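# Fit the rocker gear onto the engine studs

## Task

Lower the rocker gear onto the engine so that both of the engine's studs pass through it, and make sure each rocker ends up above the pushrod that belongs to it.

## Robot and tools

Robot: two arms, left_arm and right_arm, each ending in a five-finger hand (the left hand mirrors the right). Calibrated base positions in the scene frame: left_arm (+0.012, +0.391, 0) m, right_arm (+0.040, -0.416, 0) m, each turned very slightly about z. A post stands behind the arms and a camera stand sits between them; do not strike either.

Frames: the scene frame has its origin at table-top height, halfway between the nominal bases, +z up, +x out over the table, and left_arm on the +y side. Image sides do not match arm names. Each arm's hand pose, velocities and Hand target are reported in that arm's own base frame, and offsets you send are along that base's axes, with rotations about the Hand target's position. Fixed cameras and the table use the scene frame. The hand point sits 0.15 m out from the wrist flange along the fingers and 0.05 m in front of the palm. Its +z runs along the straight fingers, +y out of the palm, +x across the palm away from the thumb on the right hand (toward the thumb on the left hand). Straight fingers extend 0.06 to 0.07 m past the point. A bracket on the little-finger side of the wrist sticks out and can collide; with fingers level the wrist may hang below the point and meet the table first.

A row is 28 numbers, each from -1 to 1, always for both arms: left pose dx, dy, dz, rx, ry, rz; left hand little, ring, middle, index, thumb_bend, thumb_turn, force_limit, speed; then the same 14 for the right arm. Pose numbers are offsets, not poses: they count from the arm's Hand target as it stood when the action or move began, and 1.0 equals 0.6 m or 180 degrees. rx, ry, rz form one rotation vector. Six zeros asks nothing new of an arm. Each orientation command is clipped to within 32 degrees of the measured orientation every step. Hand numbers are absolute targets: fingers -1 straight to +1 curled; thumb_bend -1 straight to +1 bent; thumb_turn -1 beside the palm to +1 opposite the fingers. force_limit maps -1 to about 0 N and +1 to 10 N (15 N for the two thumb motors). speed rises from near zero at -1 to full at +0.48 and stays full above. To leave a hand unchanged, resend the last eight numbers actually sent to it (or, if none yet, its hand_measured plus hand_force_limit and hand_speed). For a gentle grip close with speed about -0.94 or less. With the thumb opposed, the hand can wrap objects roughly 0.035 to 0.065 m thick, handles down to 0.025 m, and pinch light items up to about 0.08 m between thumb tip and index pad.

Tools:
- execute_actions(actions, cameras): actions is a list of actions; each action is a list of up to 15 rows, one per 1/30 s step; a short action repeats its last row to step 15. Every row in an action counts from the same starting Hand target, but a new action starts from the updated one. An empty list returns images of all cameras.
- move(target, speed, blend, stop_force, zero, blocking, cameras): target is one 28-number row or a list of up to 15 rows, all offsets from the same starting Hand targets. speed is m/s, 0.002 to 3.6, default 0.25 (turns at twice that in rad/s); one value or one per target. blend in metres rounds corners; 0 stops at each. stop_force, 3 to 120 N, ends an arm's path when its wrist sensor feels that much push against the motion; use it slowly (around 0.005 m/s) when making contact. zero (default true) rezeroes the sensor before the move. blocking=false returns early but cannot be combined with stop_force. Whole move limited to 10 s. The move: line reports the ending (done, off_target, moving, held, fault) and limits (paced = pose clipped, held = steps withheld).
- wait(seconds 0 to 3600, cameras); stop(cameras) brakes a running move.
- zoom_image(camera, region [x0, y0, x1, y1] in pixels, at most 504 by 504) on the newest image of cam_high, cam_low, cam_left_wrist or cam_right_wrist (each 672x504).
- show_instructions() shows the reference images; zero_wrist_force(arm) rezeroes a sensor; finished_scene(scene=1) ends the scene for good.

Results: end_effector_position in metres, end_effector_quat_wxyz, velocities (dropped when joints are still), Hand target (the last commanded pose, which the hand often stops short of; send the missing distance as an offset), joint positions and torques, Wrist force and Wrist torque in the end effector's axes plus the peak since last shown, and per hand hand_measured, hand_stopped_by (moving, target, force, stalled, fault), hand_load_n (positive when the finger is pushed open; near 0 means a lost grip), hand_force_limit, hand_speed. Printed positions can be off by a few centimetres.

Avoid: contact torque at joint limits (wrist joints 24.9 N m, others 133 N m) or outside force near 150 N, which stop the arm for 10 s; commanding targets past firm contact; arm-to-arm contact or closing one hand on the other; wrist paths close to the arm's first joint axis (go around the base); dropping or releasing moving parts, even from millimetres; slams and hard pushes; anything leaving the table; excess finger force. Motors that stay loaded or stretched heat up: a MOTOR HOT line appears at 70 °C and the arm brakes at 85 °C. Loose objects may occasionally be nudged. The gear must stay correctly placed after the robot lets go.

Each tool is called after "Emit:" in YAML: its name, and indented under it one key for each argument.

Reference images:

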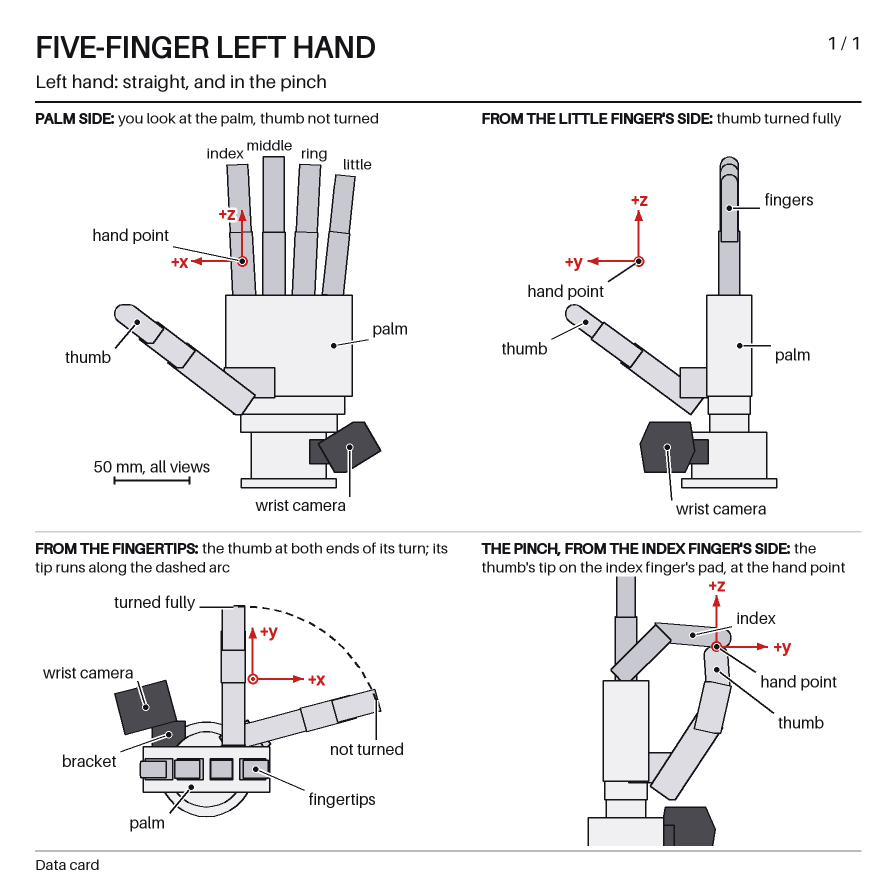

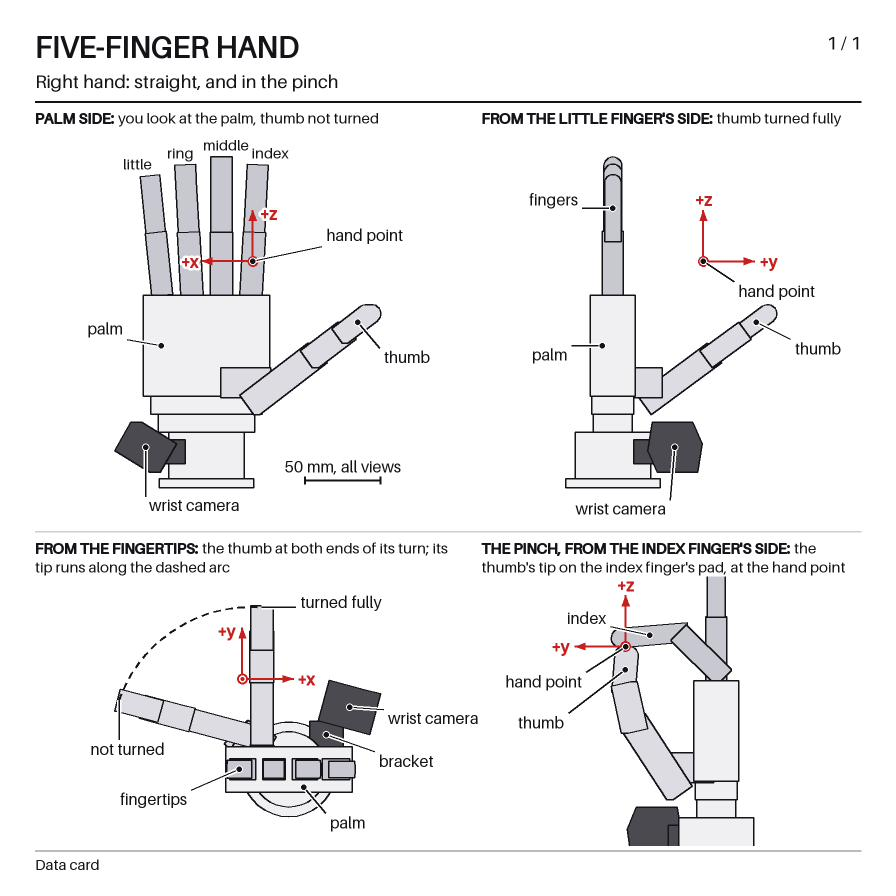

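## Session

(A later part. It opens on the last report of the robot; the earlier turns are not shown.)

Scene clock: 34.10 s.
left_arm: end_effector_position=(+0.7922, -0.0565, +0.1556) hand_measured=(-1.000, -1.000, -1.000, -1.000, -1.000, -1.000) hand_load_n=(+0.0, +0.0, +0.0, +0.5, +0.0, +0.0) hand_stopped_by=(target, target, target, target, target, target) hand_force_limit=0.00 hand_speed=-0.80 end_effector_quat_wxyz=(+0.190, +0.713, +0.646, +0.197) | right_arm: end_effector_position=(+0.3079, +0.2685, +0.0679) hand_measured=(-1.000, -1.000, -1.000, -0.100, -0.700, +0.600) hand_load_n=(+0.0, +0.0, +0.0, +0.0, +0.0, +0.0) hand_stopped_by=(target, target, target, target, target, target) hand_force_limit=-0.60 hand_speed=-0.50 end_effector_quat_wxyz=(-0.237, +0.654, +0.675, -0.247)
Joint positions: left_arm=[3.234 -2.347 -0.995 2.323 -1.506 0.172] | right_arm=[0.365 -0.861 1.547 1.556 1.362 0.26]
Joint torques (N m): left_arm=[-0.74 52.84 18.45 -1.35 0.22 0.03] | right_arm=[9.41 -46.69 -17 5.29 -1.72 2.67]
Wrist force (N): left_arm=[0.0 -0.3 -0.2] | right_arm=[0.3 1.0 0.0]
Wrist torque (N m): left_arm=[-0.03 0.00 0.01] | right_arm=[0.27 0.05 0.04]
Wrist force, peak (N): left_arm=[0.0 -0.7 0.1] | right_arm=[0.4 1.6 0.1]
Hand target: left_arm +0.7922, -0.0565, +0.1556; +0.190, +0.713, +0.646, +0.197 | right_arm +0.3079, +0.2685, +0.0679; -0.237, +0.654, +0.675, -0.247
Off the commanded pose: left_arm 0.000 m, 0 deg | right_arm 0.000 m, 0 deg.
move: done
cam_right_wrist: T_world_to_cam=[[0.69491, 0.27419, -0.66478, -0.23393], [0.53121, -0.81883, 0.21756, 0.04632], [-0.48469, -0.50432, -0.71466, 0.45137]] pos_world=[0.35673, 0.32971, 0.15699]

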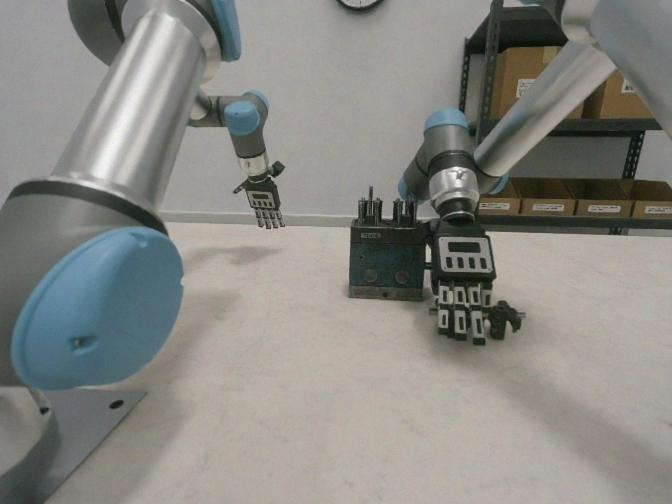

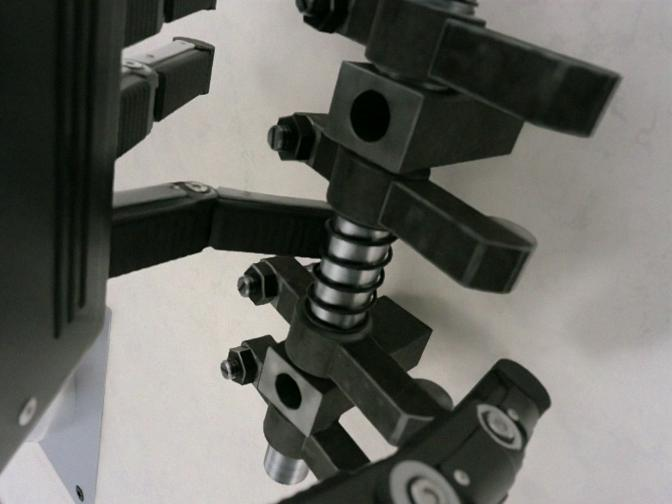

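Emit:
move:
  target:
    - [0,0,0,0,0,0,-1,-1,-1,-1,-1,-1,0,-0.8, 0,0,0,0,0,0, -1,-1,-1,-0.1,-0.25,0.6,-0.7,-0.6]
    - [0,0,0,0,0,0,-1,-1,-1,-1,-1,-1,0,-0.8, 0,0,0,0,0,0, -1,-1,-1,0.1,0.1,0.6,-0.7,-0.9]
  cameras: ["cam_low", "cam_right_wrist"]
  speed: 0.02

Scene clock: 38.53 s.
left_arm: end_effector_position=(+0.7922, -0.0565, +0.1556) hand_measured=(-1.000, -1.000, -1.000, -1.000, -1.000, -1.000) hand_load_n=(+0.0, +0.0, +0.0, +0.0, +0.0, +0.0) hand_stopped_by=(target, target, target, target, target, target) hand_force_limit=0.00 hand_speed=-0.80 end_effector_quat_wxyz=(+0.190, +0.713, +0.646, +0.197) | right_arm: end_effector_position=(+0.3079, +0.2685, +0.0679) hand_measured=(-1.000, -1.000, -1.000, -0.054, +0.100, +0.600) hand_load_n=(+0.0, +0.0, +0.0, +0.0, +0.0, +0.0) hand_stopped_by=(target, target, target, force, target, target) hand_force_limit=-0.70 hand_speed=-0.90 end_effector_quat_wxyz=(-0.237, +0.654, +0.675, -0.247)
Joint positions: left_arm=[3.234 -2.347 -0.995 2.323 -1.506 0.172] | right_arm=[0.365 -0.861 1.547 1.556 1.362 0.26]
Joint torques (N m): left_arm=[-0.59 53.23 19.5 -1.52 0.26 0.12] | right_arm=[8 -46.71 -16.14 4.36 -1.79 2.66]
Wrist force (N): left_arm=[0.0 -0.5 0.0] | right_arm=[0.1 1.4 0.1]
Wrist torque (N m): left_arm=[-0.07 0.00 0.02] | right_arm=[0.33 0.07 0.04]
Wrist force, peak (N): left_arm=[-0.6 -0.3 0.1] | right_arm=[0.3 1.6 -0.1]
Hand target: left_arm +0.7922, -0.0565, +0.1556; +0.190, +0.713, +0.646, +0.197 | right_arm +0.3079, +0.2685, +0.0679; -0.237, +0.654, +0.675, -0.247
Off the commanded pose: left_arm 0.000 m, 0 deg | right_arm 0.000 m, 0 deg.
move: done
cam_right_wrist: T_world_to_cam=[[0.69491, 0.27419, -0.66478, -0.23393], [0.53121, -0.81883, 0.21756, 0.04632], [-0.48469, -0.50432, -0.71466, 0.45137]] pos_world=[0.35673, 0.32971, 0.15699]

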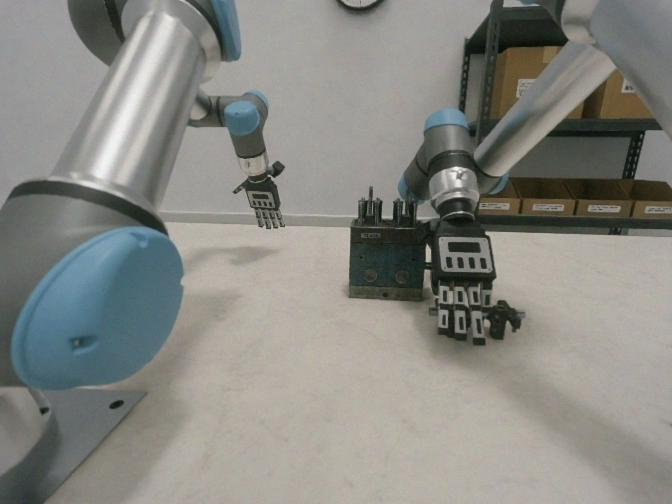

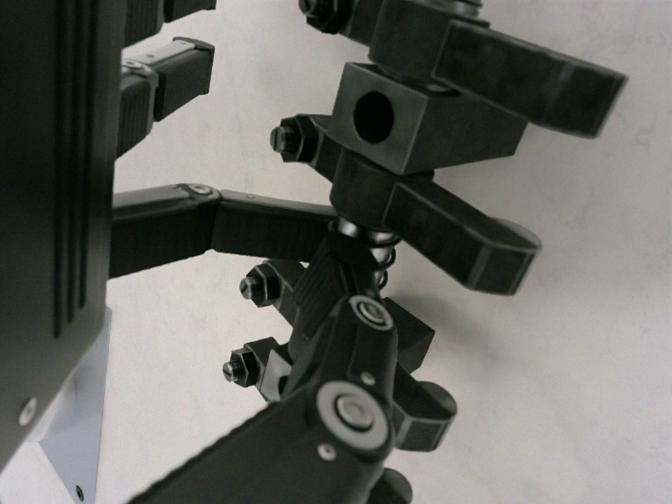

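Emit:
zoom_image:
  camera: "cam_right_wrist"
  region: [200, 160, 460, 420]

Emit:
zoom_image:
  camera: "cam_low"
  region: [420, 250, 540, 350]

Scaled by 1.938 from the camera's image (finer frame: 960x720).

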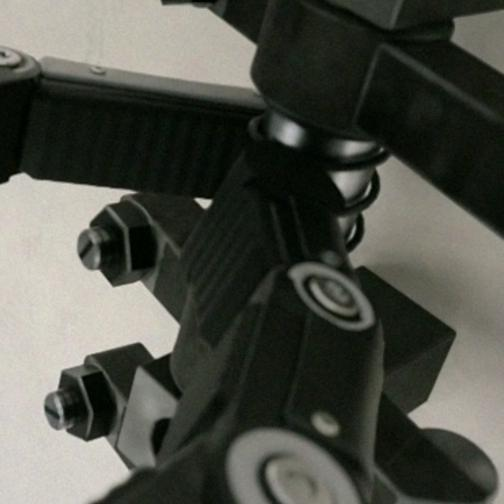

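Scaled by 4.200 from the camera's image (finer frame: 960x720).

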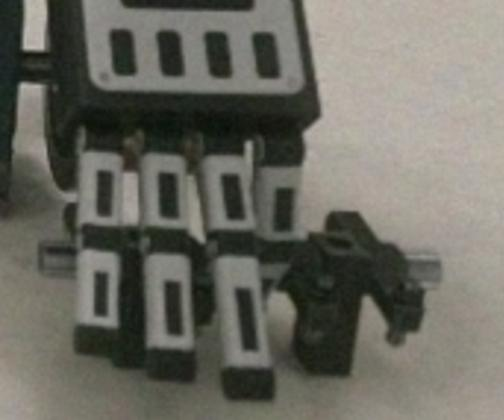

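Emit:
move:
  target:
    - [0,0,0,0,0,0,-1,-1,-1,-1,-1,-1,0,-0.8, 0,0,0,0,0,0, -1,-1,-1,0.1,-0.02,0.6,-0.7,-0.5]
    - [0,0,0,0,0,0,-1,-1,-1,-1,-1,-1,0,-0.8, 0,0,0,0,0,0, -1,-1,-1,0.4,-0.02,0.6,-0.5,-0.9]
  cameras: ["cam_low", "cam_right_wrist"]
  speed: 0.02

Emit:
zoom_image:
  camera: "cam_right_wrist"
  region: [200, 160, 460, 420]

Scene clock: 40.50 s.
left_arm: end_effector_position=(+0.7922, -0.0565, +0.1556) hand_measured=(-1.000, -1.000, -1.000, -1.000, -1.000, -1.000) hand_load_n=(+0.0, +0.0, +0.0, +0.0, +0.0, +0.0) hand_stopped_by=(target, target, target, target, target, target) hand_force_limit=0.00 hand_speed=-0.80 end_effector_quat_wxyz=(+0.190, +0.713, +0.646, +0.197) | right_arm: end_effector_position=(+0.3079, +0.2685, +0.0679) hand_measured=(-1.000, -1.000, -1.000, +0.018, -0.020, +0.600) hand_load_n=(+0.0, +0.0, +0.0, +2.0, +0.0, -0.5) hand_stopped_by=(target, target, target, force, target, target) hand_force_limit=-0.50 hand_speed=-0.90 end_effector_quat_wxyz=(-0.237, +0.654, +0.675, -0.247)
Joint positions: left_arm=[3.234 -2.347 -0.995 2.323 -1.506 0.172] | right_arm=[0.365 -0.861 1.547 1.556 1.362 0.26]
Joint torques (N m): left_arm=[-0.26 51.87 19.15 -1.52 0.34 0.04] | right_arm=[9.78 -46.13 -17.62 4.27 -1.82 2.44]
Wrist force (N): left_arm=[-0.2 -0.2 0.0] | right_arm=[0.8 0.7 -0.9]
Wrist torque (N m): left_arm=[-0.02 0.03 0.00] | right_arm=[0.29 0.03 0.06]
Wrist force, peak (N): left_arm=[-0.6 -0.4 0.2] | right_arm=[0.7 0.9 1.7]
Hand target: left_arm +0.7922, -0.0565, +0.1556; +0.190, +0.713, +0.646, +0.197 | right_arm +0.3079, +0.2685, +0.0679; -0.237, +0.654, +0.675, -0.247
Off the commanded pose: left_arm 0.000 m, 0 deg | right_arm 0.000 m, 0 deg.
move: done
cam_right_wrist: T_world_to_cam=[[0.69491, 0.27419, -0.66478, -0.23393], [0.53121, -0.81883, 0.21756, 0.04632], [-0.48469, -0.50432, -0.71466, 0.45137]] pos_world=[0.35673, 0.32971, 0.15699]

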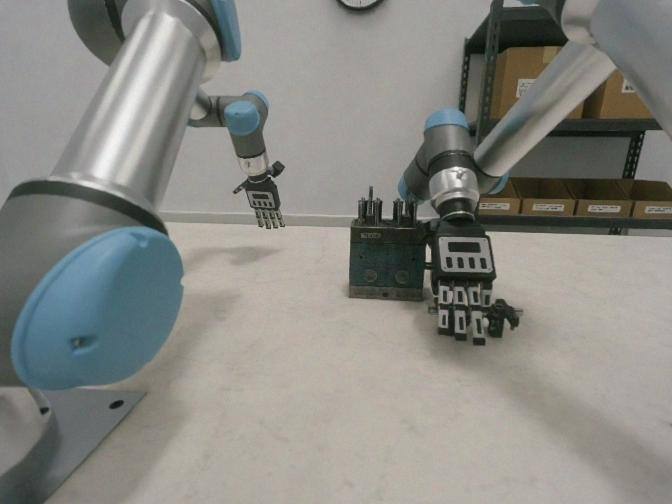

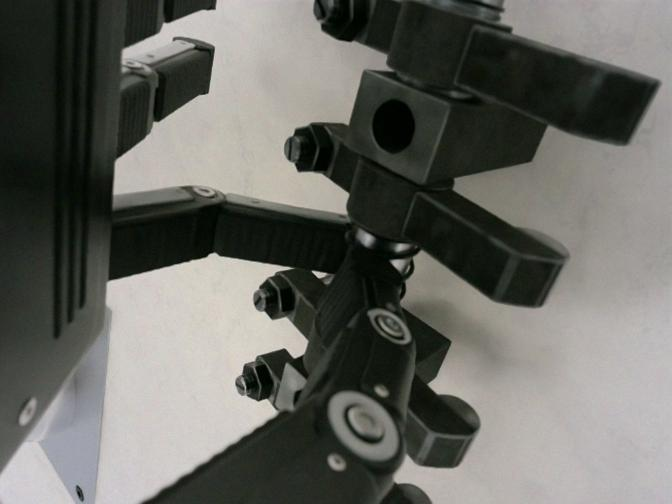

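Scaled by 1.938 from the camera's image (finer frame: 960x720).

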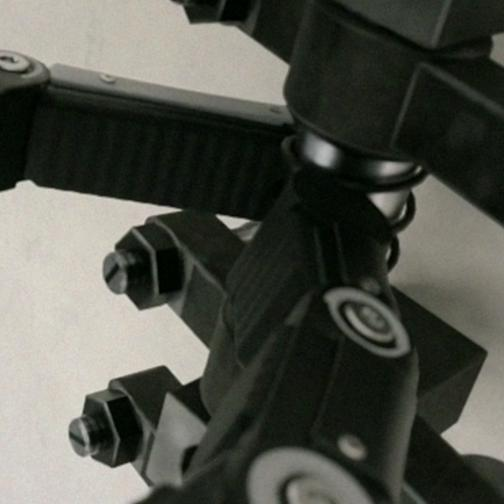

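Emit:
move:
  target:
    - [0,0,0,0,0,0,-1,-1,-1,-1,-1,-1,0,-0.8, 0,0,0,0,0,0, -1,-1,-1,-0.15,-0.02,0.6,-0.5,-0.6]
    - [0,0,0,0,0,0,-1,-1,-1,-1,-1,-1,0,-0.8, 0,0,0,0,0,0, -1,-1,-1,-0.2,-0.7,0.6,-0.5,-0.6]
  cameras: ["cam_low", "cam_right_wrist"]
  speed: 0.02

Emit:
zoom_image:
  camera: "cam_right_wrist"
  region: [200, 50, 560, 420]

Scene clock: 42.87 s.
left_arm: end_effector_position=(+0.7922, -0.0565, +0.1556) hand_measured=(-1.000, -1.000, -1.000, -1.000, -1.000, -1.000) hand_load_n=(+0.0, +0.0, +0.0, +0.0, +0.0, +0.0) hand_stopped_by=(target, target, target, target, target, target) hand_force_limit=0.00 hand_speed=-0.80 end_effector_quat_wxyz=(+0.190, +0.713, +0.646, +0.197) | right_arm: end_effector_position=(+0.3079, +0.2685, +0.0679) hand_measured=(-1.000, -1.000, -1.000, -0.200, -0.700, +0.600) hand_load_n=(+0.0, +0.0, +0.0, +0.0, +0.0, +0.0) hand_stopped_by=(target, target, target, target, target, target) hand_force_limit=-0.50 hand_speed=-0.60 end_effector_quat_wxyz=(-0.237, +0.654, +0.675, -0.247)
Joint positions: left_arm=[3.234 -2.347 -0.995 2.323 -1.506 0.172] | right_arm=[0.365 -0.861 1.547 1.556 1.362 0.26]
Joint torques (N m): left_arm=[0.02 51.78 18.75 -1.53 0.38 0.03] | right_arm=[9.02 -43.1 -17.44 3.7 -1.64 2.73]
Wrist force (N): left_arm=[-0.3 -0.2 0.0] | right_arm=[0.2 1.1 0.0]
Wrist torque (N m): left_arm=[-0.03 0.04 0.00] | right_arm=[0.26 0.06 0.04]
Wrist force, peak (N): left_arm=[-0.1 -0.7 -0.1] | right_arm=[0.8 1.2 -2.7]
Hand target: left_arm +0.7922, -0.0565, +0.1556; +0.190, +0.713, +0.646, +0.197 | right_arm +0.3079, +0.2685, +0.0679; -0.237, +0.654, +0.675, -0.247
Off the commanded pose: left_arm 0.000 m, 0 deg | right_arm 0.000 m, 0 deg.
move: done
cam_right_wrist: T_world_to_cam=[[0.69491, 0.27419, -0.66478, -0.23393], [0.53121, -0.81883, 0.21756, 0.04632], [-0.48469, -0.50432, -0.71466, 0.45137]] pos_world=[0.35673, 0.32971, 0.15699]

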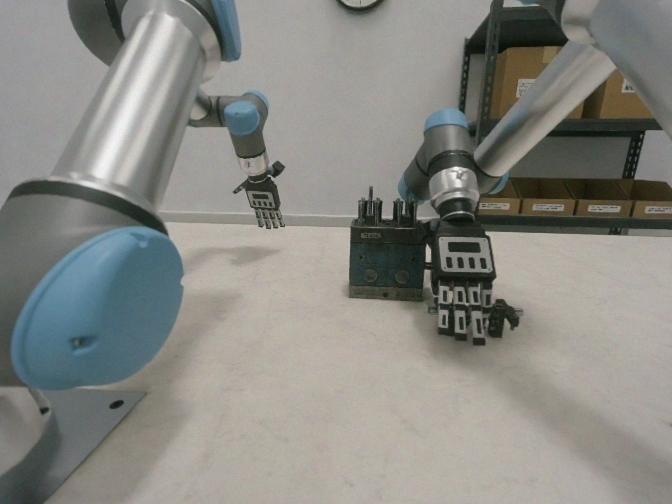

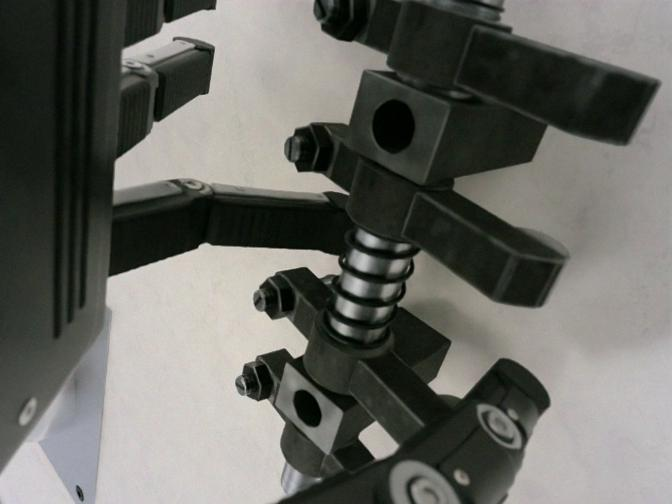

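Scaled by 1.362 from the camera's image (finer frame: 960x720).

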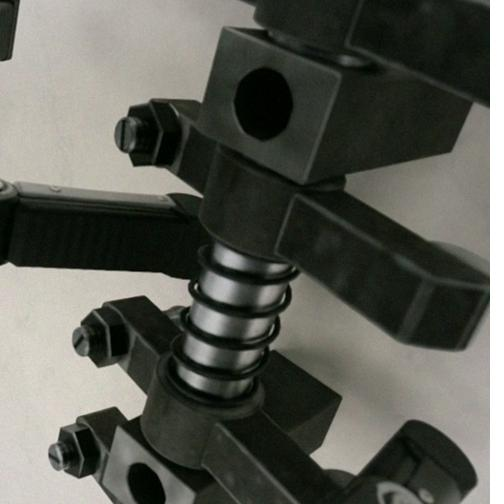

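Emit:
move:
  target: [0,0,0,0,0,0,-1,-1,-1,-1,-1,-1,0,-0.8, 0.0173,0.0015,-0.0035,0,0,0.002, -1,-1,-1,-0.2,-0.7,0.6,-0.5,-0.6]
  cameras: ["cam_low", "cam_right_wrist"]
  speed: 0.02
  stop_force: 5

Emit:
zoom_image:
  camera: "cam_right_wrist"
  region: [160, 50, 520, 420]

Scene clock: 45.03 s.
left_arm: end_effector_position=(+0.7922, -0.0565, +0.1556) hand_measured=(-1.000, -1.000, -1.000, -1.000, -1.000, -1.000) hand_load_n=(+0.0, +0.0, +0.5, +0.0, +0.0, +0.0) hand_stopped_by=(target, target, target, target, target, target) hand_force_limit=0.00 hand_speed=-0.80 end_effector_quat_wxyz=(+0.190, +0.713, +0.646, +0.197) | right_arm: end_effector_position=(+0.3183, +0.2694, +0.0658) hand_measured=(-1.000, -1.000, -1.000, -0.200, -0.700, +0.600) hand_load_n=(+0.0, +0.0, +0.0, +0.0, -0.5, +0.0) hand_stopped_by=(target, target, target, target, target, target) hand_force_limit=-0.50 hand_speed=-0.60 end_effector_quat_wxyz=(-0.236, +0.652, +0.677, -0.248)
Joint positions: left_arm=[3.234 -2.347 -0.995 2.323 -1.506 0.172] | right_arm=[0.361 -0.84 1.515 1.569 1.368 0.252]
Joint torques (N m): left_arm=[-0.03 51.55 18.76 -1.61 0.42 -0.07] | right_arm=[4.49 -48.34 -6.2 0.58 -1.82 2.14]
Wrist force (N): left_arm=[-0.1 0.1 -0.3] | right_arm=[0.1 1.2 0.0]
Wrist torque (N m): left_arm=[0.03 0.01 0.00] | right_arm=[0.30 0.09 0.23]
Wrist force, peak (N): left_arm=[-0.3 -0.6 0.0] | right_arm=[0.3 1.6 -0.2]
Hand target: left_arm +0.7922, -0.0565, +0.1556; +0.190, +0.713, +0.646, +0.197 | right_arm +0.3183, +0.2694, +0.0658; -0.236, +0.652, +0.677, -0.248
Off the commanded pose: left_arm 0.000 m, 0 deg | right_arm 0.000 m, 0 deg.
move: done
cam_right_wrist: T_world_to_cam=[[0.69315, 0.27854, -0.6648, -0.24339], [0.53631, -0.81551, 0.21749, 0.0395], [-0.48158, -0.5073, -0.71466, 0.45517]] pos_world=[0.36672, 0.33091, 0.15489]

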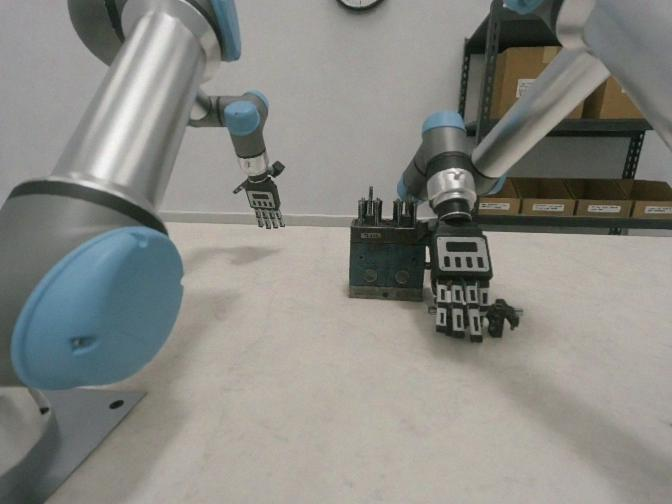

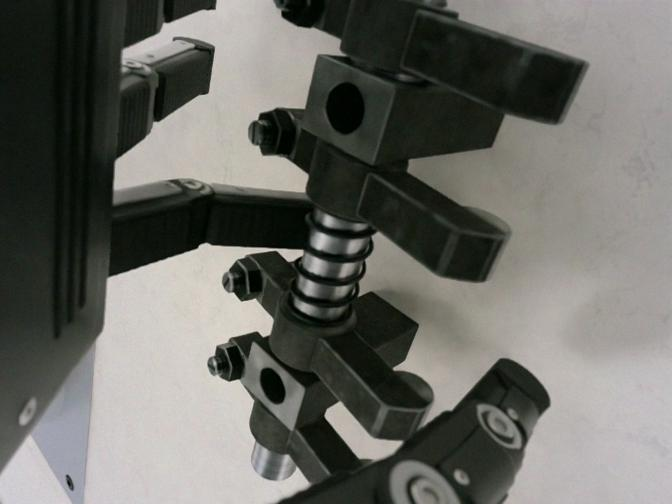

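Scaled by 1.362 from the camera's image (finer frame: 960x720).

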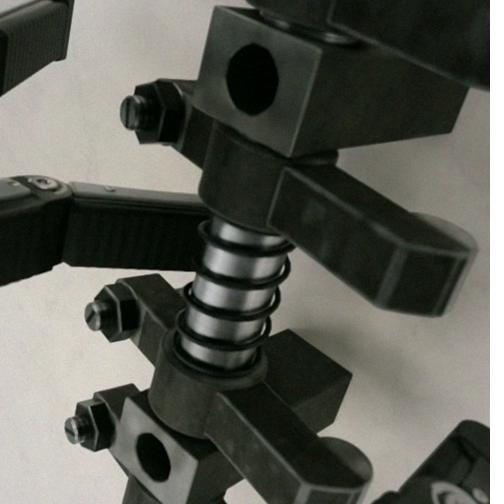

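Emit:
move:
  target:
    - [0,0,0,0,0,0,-1,-1,-1,-1,-1,-1,0,-0.8, 0,0,0,0,0,0, -1,-1,-1,-0.2,-0.7,0.3,-0.7,-0.5]
    - [0,0,0,0,0,0,-1,-1,-1,-1,-1,-1,0,-0.8, 0,0,0,0,0,0, -1,-1,-1,-0.2,0.1,0.3,-0.7,-0.7]
  cameras: ["cam_right_wrist"]
  speed: 0.02

Emit:
zoom_image:
  camera: "cam_right_wrist"
  region: [160, 50, 520, 420]

Scene clock: 47.00 s.
left_arm: end_effector_position=(+0.7922, -0.0565, +0.1556) hand_measured=(-1.000, -1.000, -1.000, -1.000, -1.000, -1.000) hand_load_n=(+0.0, +0.0, +0.0, +0.0, +0.0, +0.0) hand_stopped_by=(target, target, target, target, target, target) hand_force_limit=0.00 hand_speed=-0.80 end_effector_quat_wxyz=(+0.190, +0.713, +0.646, +0.197) | right_arm: end_effector_position=(+0.3183, +0.2694, +0.0658) hand_measured=(-1.000, -1.000, -1.000, -0.200, -0.432, +0.300) hand_load_n=(+0.0, +0.0, +0.0, +2.5, +3.0, +0.0) hand_stopped_by=(target, target, target, target, force, target) hand_force_limit=-0.70 hand_speed=-0.70 end_effector_quat_wxyz=(-0.236, +0.652, +0.677, -0.248)
Joint positions: left_arm=[3.234 -2.347 -0.995 2.323 -1.506 0.172] | right_arm=[0.361 -0.84 1.515 1.569 1.368 0.252]
Joint torques (N m): left_arm=[-0.67 51.67 19.3 -1.53 0.54 -0.1] | right_arm=[9.97 -46.86 -7.74 0.99 -1.89 2.41]
Wrist force (N): left_arm=[0.1 -0.3 -0.2] | right_arm=[0.4 0.4 -0.1]
Wrist torque (N m): left_arm=[-0.04 -0.01 0.02] | right_arm=[0.20 0.03 0.22]
Wrist force, peak (N): left_arm=[-0.4 -0.5 0.4] | right_arm=[-0.4 3.0 -1.2]
Hand target: left_arm +0.7922, -0.0565, +0.1556; +0.190, +0.713, +0.646, +0.197 | right_arm +0.3183, +0.2694, +0.0658; -0.236, +0.652, +0.677, -0.248
Off the commanded pose: left_arm 0.000 m, 0 deg | right_arm 0.000 m, 0 deg.
move: done
cam_right_wrist: T_world_to_cam=[[0.69318, 0.27857, -0.66475, -0.24342], [0.53634, -0.81549, 0.21753, 0.03948], [-0.4815, -0.50732, -0.71469, 0.45515]] pos_world=[0.36672, 0.33091, 0.15489]

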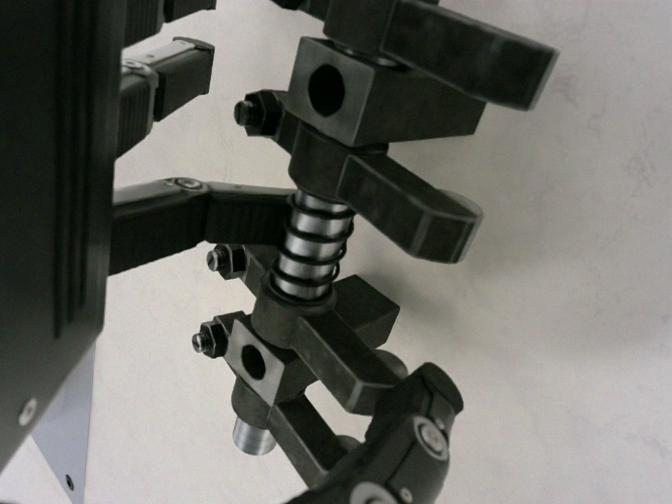

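Scaled by 1.362 from the camera's image (finer frame: 960x720).

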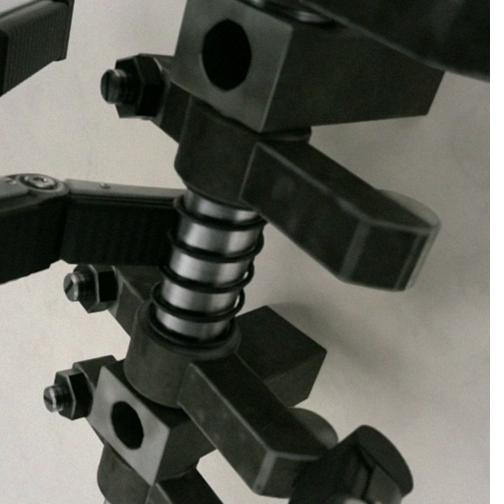

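Emit:
move:
  target:
    - [0,0,0,0,0,0,-1,-1,-1,-1,-1,-1,0,-0.8, 0,0,0,0,0,0, -1,-1,-1,-0.2,-0.8,0.3,-0.6,-0.5]
    - [0,0,0,0,0,0,-1,-1,-1,-1,-1,-1,0,-0.8, 0,0,0,0,0,0, -1,-1,-1,-1,-0.8,0.45,-0.6,-0.3]
    - [0,0,0,0,0,0,-1,-1,-1,-1,-1,-1,0,-0.8, -0.045,0,0.04,0,0,0, -1,-1,-1,-1,-0.8,0.45,-0.6,-0.3]
    - [0,0,0,0,0,0,-1,-1,-1,-1,-1,-1,0,-0.8, -0.045,0,0.04,0,0,0, -1,-1,-1,-1,-0.3,0.45,-0.6,-0.3]
  cameras: ["cam_right_wrist","cam_low"]
  speed: 0.04

Emit:
zoom_image:
  camera: "cam_right_wrist"
  region: [160, 50, 520, 420]

Scene clock: 51.13 s.
left_arm: end_effector_position=(+0.7922, -0.0565, +0.1556) hand_measured=(-1.000, -1.000, -1.000, -1.000, -1.000, -1.000) hand_load_n=(+0.0, +0.0, +0.0, +0.0, +0.0, +0.0) hand_stopped_by=(target, target, target, target, target, target) hand_force_limit=0.00 hand_speed=-0.80 end_effector_quat_wxyz=(+0.190, +0.713, +0.646, +0.197) | right_arm: end_effector_position=(+0.2913, +0.2694, +0.0898) hand_measured=(-1.000, -1.000, -1.000, -1.000, -0.300, +0.450) hand_load_n=(+0.0, +0.0, +0.0, +0.0, +0.0, +0.0) hand_stopped_by=(target, target, target, target, target, target) hand_force_limit=-0.60 hand_speed=-0.30 end_effector_quat_wxyz=(-0.236, +0.652, +0.677, -0.248)
Joint positions: left_arm=[3.234 -2.347 -0.995 2.323 -1.506 0.172] | right_arm=[0.38 -0.917 1.581 1.577 1.356 0.268]
Joint torques (N m): left_arm=[-0.56 52.32 19.31 -1.66 0.57 -0.07] | right_arm=[-11.44 -31.29 -20.18 0.49 1.7 -2.27]
Wrist force (N): left_arm=[-0.1 -0.4 0.1] | right_arm=[0.1 1.2 -0.1]
Wrist torque (N m): left_arm=[-0.06 0.02 0.01] | right_arm=[0.29 0.04 0.04]
Wrist force, peak (N): left_arm=[0.0 -0.5 -0.4] | right_arm=[0.5 1.7 0.1]
Hand target: left_arm +0.7922, -0.0565, +0.1556; +0.190, +0.713, +0.646, +0.197 | right_arm +0.2913, +0.2694, +0.0898; -0.236, +0.652, +0.677, -0.248
Off the commanded pose: left_arm 0.000 m, 0 deg | right_arm 0.000 m, 0 deg.
move: done
cam_right_wrist: T_world_to_cam=[[0.69315, 0.27854, -0.6648, -0.20872], [0.53631, -0.81551, 0.21749, 0.04876], [-0.48158, -0.5073, -0.71466, 0.45932]] pos_world=[0.33972, 0.33091, 0.17889]
Images, in order (width x height): cam_low 672x504, cam_right_wrist 672x504.

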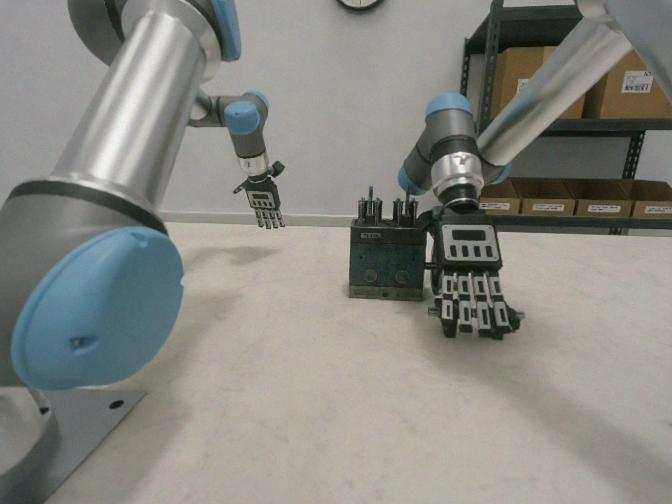

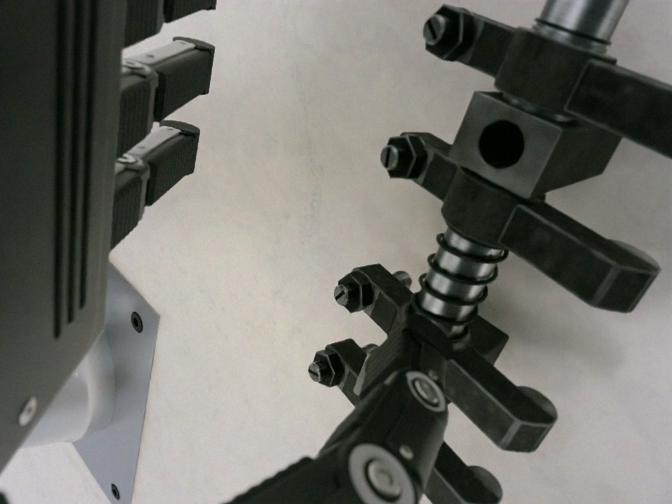

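Scaled by 1.362 from the camera's image (finer frame: 960x720).

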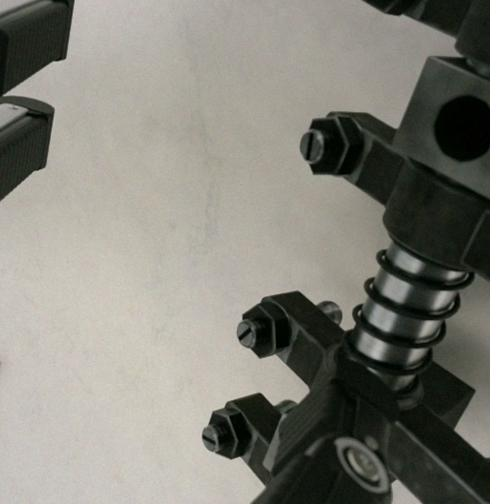

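Emit:
move:
  target:
    - [0,0,0,0,0,0,-1,-1,-1,-1,-1,-1,0,-0.8, 0.0358,0.001,-0.0398,0,0,0, -1,-1,-1,-1,-0.3,0.45,-0.6,-0.3]
  cameras: ["cam_right_wrist"]
  speed: 0.02
  stop_force: 5

Emit:
zoom_image:
  camera: "cam_right_wrist"
  region: [160, 50, 520, 420]

Scene clock: 54.50 s.
left_arm: end_effector_position=(+0.7922, -0.0565, +0.1556) hand_measured=(-1.000, -1.000, -1.000, -1.000, -1.000, -1.000) hand_load_n=(+0.0, +0.0, +0.0, +0.0, +0.0, +0.0) hand_stopped_by=(target, target, target, target, target, target) hand_force_limit=0.00 hand_speed=-0.80 end_effector_quat_wxyz=(+0.190, +0.713, +0.646, +0.197) | right_arm: end_effector_position=(+0.3128, +0.2700, +0.0659) hand_measured=(-1.000, -1.000, -1.000, -1.000, -0.300, +0.450) hand_load_n=(+0.0, +0.0, +0.0, +0.0, +0.0, +0.0) hand_stopped_by=(target, target, target, target, target, target) hand_force_limit=-0.60 hand_speed=-0.30 end_effector_quat_wxyz=(-0.236, +0.652, +0.677, -0.248)
Joint positions: left_arm=[3.234 -2.347 -0.995 2.323 -1.506 0.172] | right_arm=[0.366 -0.848 1.53 1.561 1.365 0.256]
Joint torques (N m): left_arm=[-0.62 51.09 19.07 -1.56 0.5 0.08] | right_arm=[9.01 -47.51 -6.56 5.45 -1.5 1.8]
Wrist force (N): left_arm=[-0.2 -0.3 -0.2] | right_arm=[0.4 1.1 0.1]
Wrist torque (N m): left_arm=[-0.04 0.03 0.00] | right_arm=[0.26 0.04 0.23]
Wrist force, peak (N): left_arm=[-0.3 -0.7 -0.2] | right_arm=[0.7 1.4 0.1]
Hand target: left_arm +0.7922, -0.0565, +0.1556; +0.190, +0.713, +0.646, +0.197 | right_arm +0.3128, +0.2700, +0.0659; -0.236, +0.652, +0.677, -0.248
Off the commanded pose: left_arm 0.000 m, 0 deg | right_arm 0.000 m, 0 deg.
move: done
cam_right_wrist: T_world_to_cam=[[0.69318, 0.27857, -0.66475, -0.23971], [0.53634, -0.81549, 0.21753, 0.04289], [-0.4815, -0.50732, -0.71469, 0.45288]] pos_world=[0.36122, 0.33151, 0.15499]

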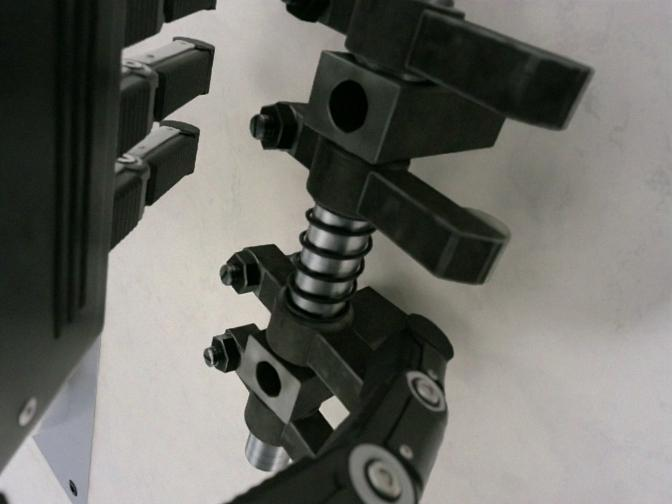

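Scaled by 1.362 from the camera's image (finer frame: 960x720).

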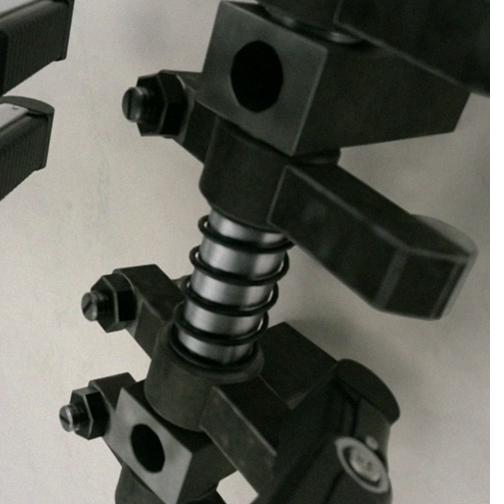

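Emit:
move:
  target:
    - [0,0,0,0,0,0,-1,-1,-1,-1,-1,-1,0,-0.8, 0,0,0,0,0,0, -1,-1,-1,-0.12,-0.3,0.45,-0.6,-0.5]
    - [0,0,0,0,0,0,-1,-1,-1,-1,-1,-1,0,-0.8, 0,0,0,0,0,0, -1,-1,-1,-0.12,0.1,0.45,-0.7,-0.8]
  cameras: ["cam_right_wrist"]
  speed: 0.02

Emit:
zoom_image:
  camera: "cam_right_wrist"
  region: [160, 50, 520, 420]

Scene clock: 57.57 s.
left_arm: end_effector_position=(+0.7922, -0.0565, +0.1556) hand_measured=(-1.000, -1.000, -1.000, -1.000, -1.000, -1.000) hand_load_n=(+0.0, +0.0, +0.0, +0.0, +0.0, +0.0) hand_stopped_by=(target, target, target, target, target, target) hand_force_limit=0.00 hand_speed=-0.80 end_effector_quat_wxyz=(+0.190, +0.713, +0.646, +0.197) | right_arm: end_effector_position=(+0.3128, +0.2700, +0.0659) hand_measured=(-1.000, -1.000, -1.000, -0.120, +0.100, +0.450) hand_load_n=(+0.0, +0.0, +0.0, +0.0, +0.0, +0.0) hand_stopped_by=(target, target, target, target, target, target) hand_force_limit=-0.70 hand_speed=-0.80 end_effector_quat_wxyz=(-0.236, +0.652, +0.677, -0.248)
Joint positions: left_arm=[3.234 -2.347 -0.995 2.323 -1.506 0.172] | right_arm=[0.366 -0.848 1.53 1.562 1.365 0.256]
Joint torques (N m): left_arm=[-0.85 50.95 18.91 -1.62 0.65 0.11] | right_arm=[9.52 -47.03 -6.04 4.8 -1.9 1.87]
Wrist force (N): left_arm=[-0.2 -0.2 0.2] | right_arm=[0.4 1.1 0.0]
Wrist torque (N m): left_arm=[-0.04 0.04 0.00] | right_arm=[0.26 0.04 0.23]
Wrist force, peak (N): left_arm=[-0.2 -0.5 0.0] | right_arm=[0.4 1.4 0.1]
Hand target: left_arm +0.7922, -0.0565, +0.1556; +0.190, +0.713, +0.646, +0.197 | right_arm +0.3128, +0.2700, +0.0659; -0.236, +0.652, +0.677, -0.248
Off the commanded pose: left_arm 0.000 m, 0 deg | right_arm 0.000 m, 0 deg.
move: done
cam_right_wrist: T_world_to_cam=[[0.69315, 0.27854, -0.6648, -0.23968], [0.53631, -0.81551, 0.21749, 0.04292], [-0.48158, -0.5073, -0.71466, 0.45289]] pos_world=[0.36122, 0.33151, 0.15499]

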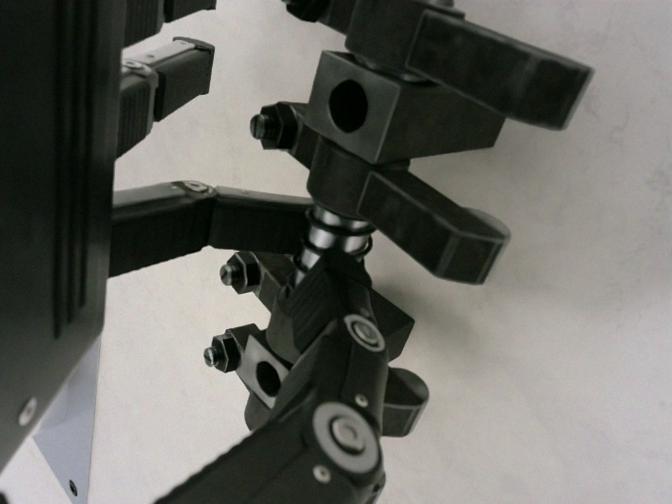

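Scaled by 1.362 from the camera's image (finer frame: 960x720).

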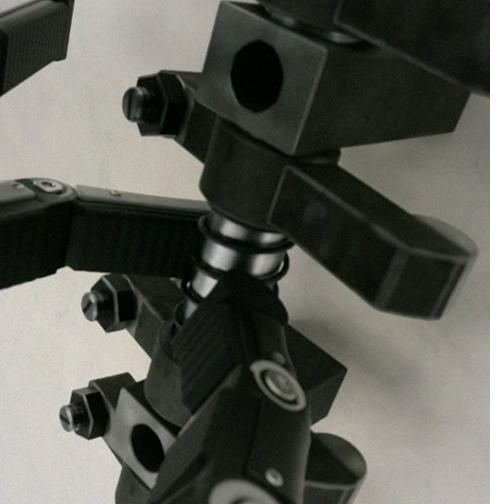

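Emit:
move:
  target:
    - [0,0,0,0,0,0,-1,-1,-1,-1,-1,-1,0,-0.8, 0,0,0,0,0,0, -1,-1,-1,0.4,0.1,0.45,-0.5,-0.9]
  cameras: ["cam_right_wrist"]
  speed: 0.02

Emit:
zoom_image:
  camera: "cam_right_wrist"
  region: [160, 50, 520, 420]

Scene clock: 58.77 s.
left_arm: end_effector_position=(+0.7922, -0.0565, +0.1556) hand_measured=(-1.000, -1.000, -1.000, -1.000, -1.000, -1.000) hand_load_n=(+0.0, +0.0, +0.0, +0.0, +0.0, +0.0) hand_stopped_by=(target, target, target, target, target, target) hand_force_limit=0.00 hand_speed=-0.80 end_effector_quat_wxyz=(+0.190, +0.713, +0.646, +0.197) | right_arm: end_effector_position=(+0.3128, +0.2700, +0.0659) hand_measured=(-1.000, -1.000, -1.000, +0.000, +0.100, +0.450) hand_load_n=(+0.0, +0.0, +0.0, +2.5, +0.5, +0.0) hand_stopped_by=(target, target, target, force, target, target) hand_force_limit=-0.50 hand_speed=-0.90 end_effector_quat_wxyz=(-0.236, +0.652, +0.677, -0.248)
Joint positions: left_arm=[3.234 -2.347 -0.995 2.323 -1.506 0.172] | right_arm=[0.366 -0.848 1.53 1.562 1.365 0.256]
Joint torques (N m): left_arm=[-0.92 51.35 18.6 -1.71 0.61 -0.02] | right_arm=[8.78 -48.81 -7.78 4.78 -1.75 1.78]
Wrist force (N): left_arm=[0.0 -0.5 -0.1] | right_arm=[0.6 1.1 -0.5]
Wrist torque (N m): left_arm=[-0.07 0.00 0.02] | right_arm=[0.28 0.03 0.25]
Wrist force, peak (N): left_arm=[0.2 -0.6 -0.1] | right_arm=[0.6 0.8 1.6]
Hand target: left_arm +0.7922, -0.0565, +0.1556; +0.190, +0.713, +0.646, +0.197 | right_arm +0.3128, +0.2700, +0.0659; -0.236, +0.652, +0.677, -0.248
Off the commanded pose: left_arm 0.000 m, 0 deg | right_arm 0.000 m, 0 deg.
move: done
cam_right_wrist: T_world_to_cam=[[0.69315, 0.27854, -0.6648, -0.23968], [0.53631, -0.81551, 0.21749, 0.04292], [-0.48158, -0.5073, -0.71466, 0.45289]] pos_world=[0.36122, 0.33151, 0.15499]

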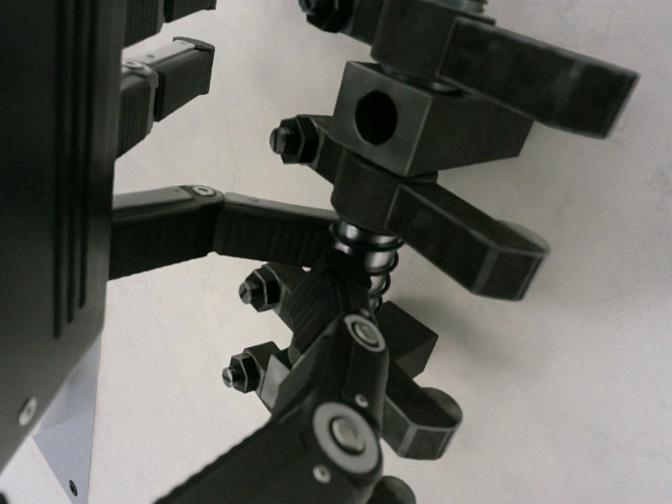

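Scaled by 1.362 from the camera's image (finer frame: 960x720).

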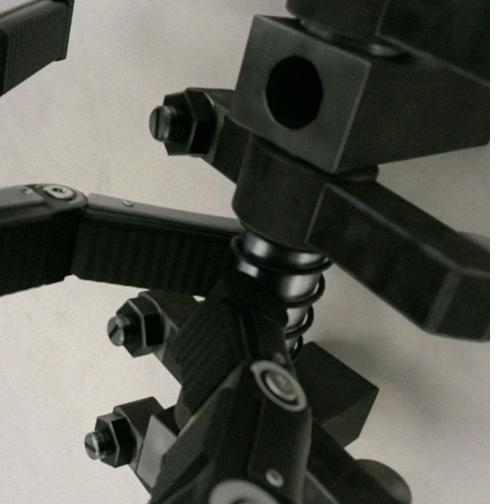

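Emit:
move:
  target:
    - [0,0,0,0,0,0,-1,-1,-1,-1,-1,-1,0,-0.8, 0,0,0,0,0,0, -1,-1,-1,-0.25,0.1,0.45,-0.5,-0.6]
    - [0,0,0,0,0,0,-1,-1,-1,-1,-1,-1,0,-0.8, 0,0,0,0,0,0, -1,-1,-1,-0.25,-0.5,0.45,-0.5,-0.6]
  cameras: ["cam_right_wrist"]
  speed: 0.02

Emit:
zoom_image:
  camera: "cam_right_wrist"
  region: [160, 50, 520, 420]

Scene clock: 61.90 s.
left_arm: end_effector_position=(+0.7922, -0.0565, +0.1556) hand_measured=(-1.000, -1.000, -1.000, -1.000, -1.000, -1.000) hand_load_n=(+0.0, +0.0, +0.0, +0.0, +0.0, +0.0) hand_stopped_by=(target, target, target, target, target, target) hand_force_limit=0.00 hand_speed=-0.80 end_effector_quat_wxyz=(+0.190, +0.713, +0.646, +0.197) | right_arm: end_effector_position=(+0.3128, +0.2700, +0.0659) hand_measured=(-1.000, -1.000, -1.000, -0.250, -0.500, +0.450) hand_load_n=(+0.0, -0.5, +0.0, +0.0, +0.0, -0.5) hand_stopped_by=(target, target, target, target, target, target) hand_force_limit=-0.50 hand_speed=-0.60 end_effector_quat_wxyz=(-0.236, +0.652, +0.677, -0.248)
Joint positions: left_arm=[3.234 -2.347 -0.995 2.323 -1.506 0.172] | right_arm=[0.366 -0.848 1.53 1.562 1.365 0.256]
Joint torques (N m): left_arm=[-0.47 50.49 18.98 -1.78 0.52 -0.03] | right_arm=[4.99 -41.9 -10.97 4.17 -1.63 1.86]
Wrist force (N): left_arm=[-0.2 -0.4 -0.1] | right_arm=[1.2 0.8 -0.1]
Wrist torque (N m): left_arm=[-0.05 0.03 0.01] | right_arm=[0.23 -0.03 0.23]
Wrist force, peak (N): left_arm=[-0.5 -0.3 0.2] | right_arm=[0.5 -0.4 -2.7]
Hand target: left_arm +0.7922, -0.0565, +0.1556; +0.190, +0.713, +0.646, +0.197 | right_arm +0.3128, +0.2700, +0.0659; -0.236, +0.652, +0.677, -0.248
Off the commanded pose: left_arm 0.000 m, 0 deg | right_arm 0.000 m, 0 deg.
move: done
cam_right_wrist: T_world_to_cam=[[0.69315, 0.27854, -0.6648, -0.23968], [0.53631, -0.81551, 0.21749, 0.04292], [-0.48158, -0.5073, -0.71466, 0.45289]] pos_world=[0.36122, 0.33151, 0.15499]

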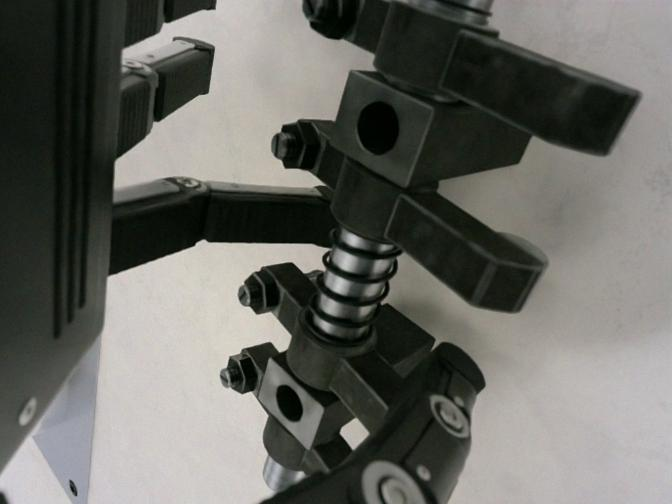

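Scaled by 1.362 from the camera's image (finer frame: 960x720).

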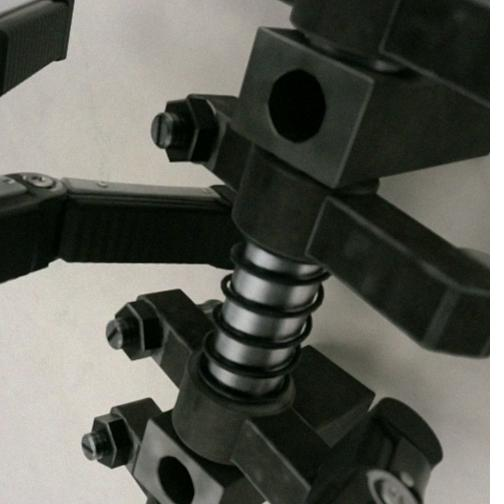

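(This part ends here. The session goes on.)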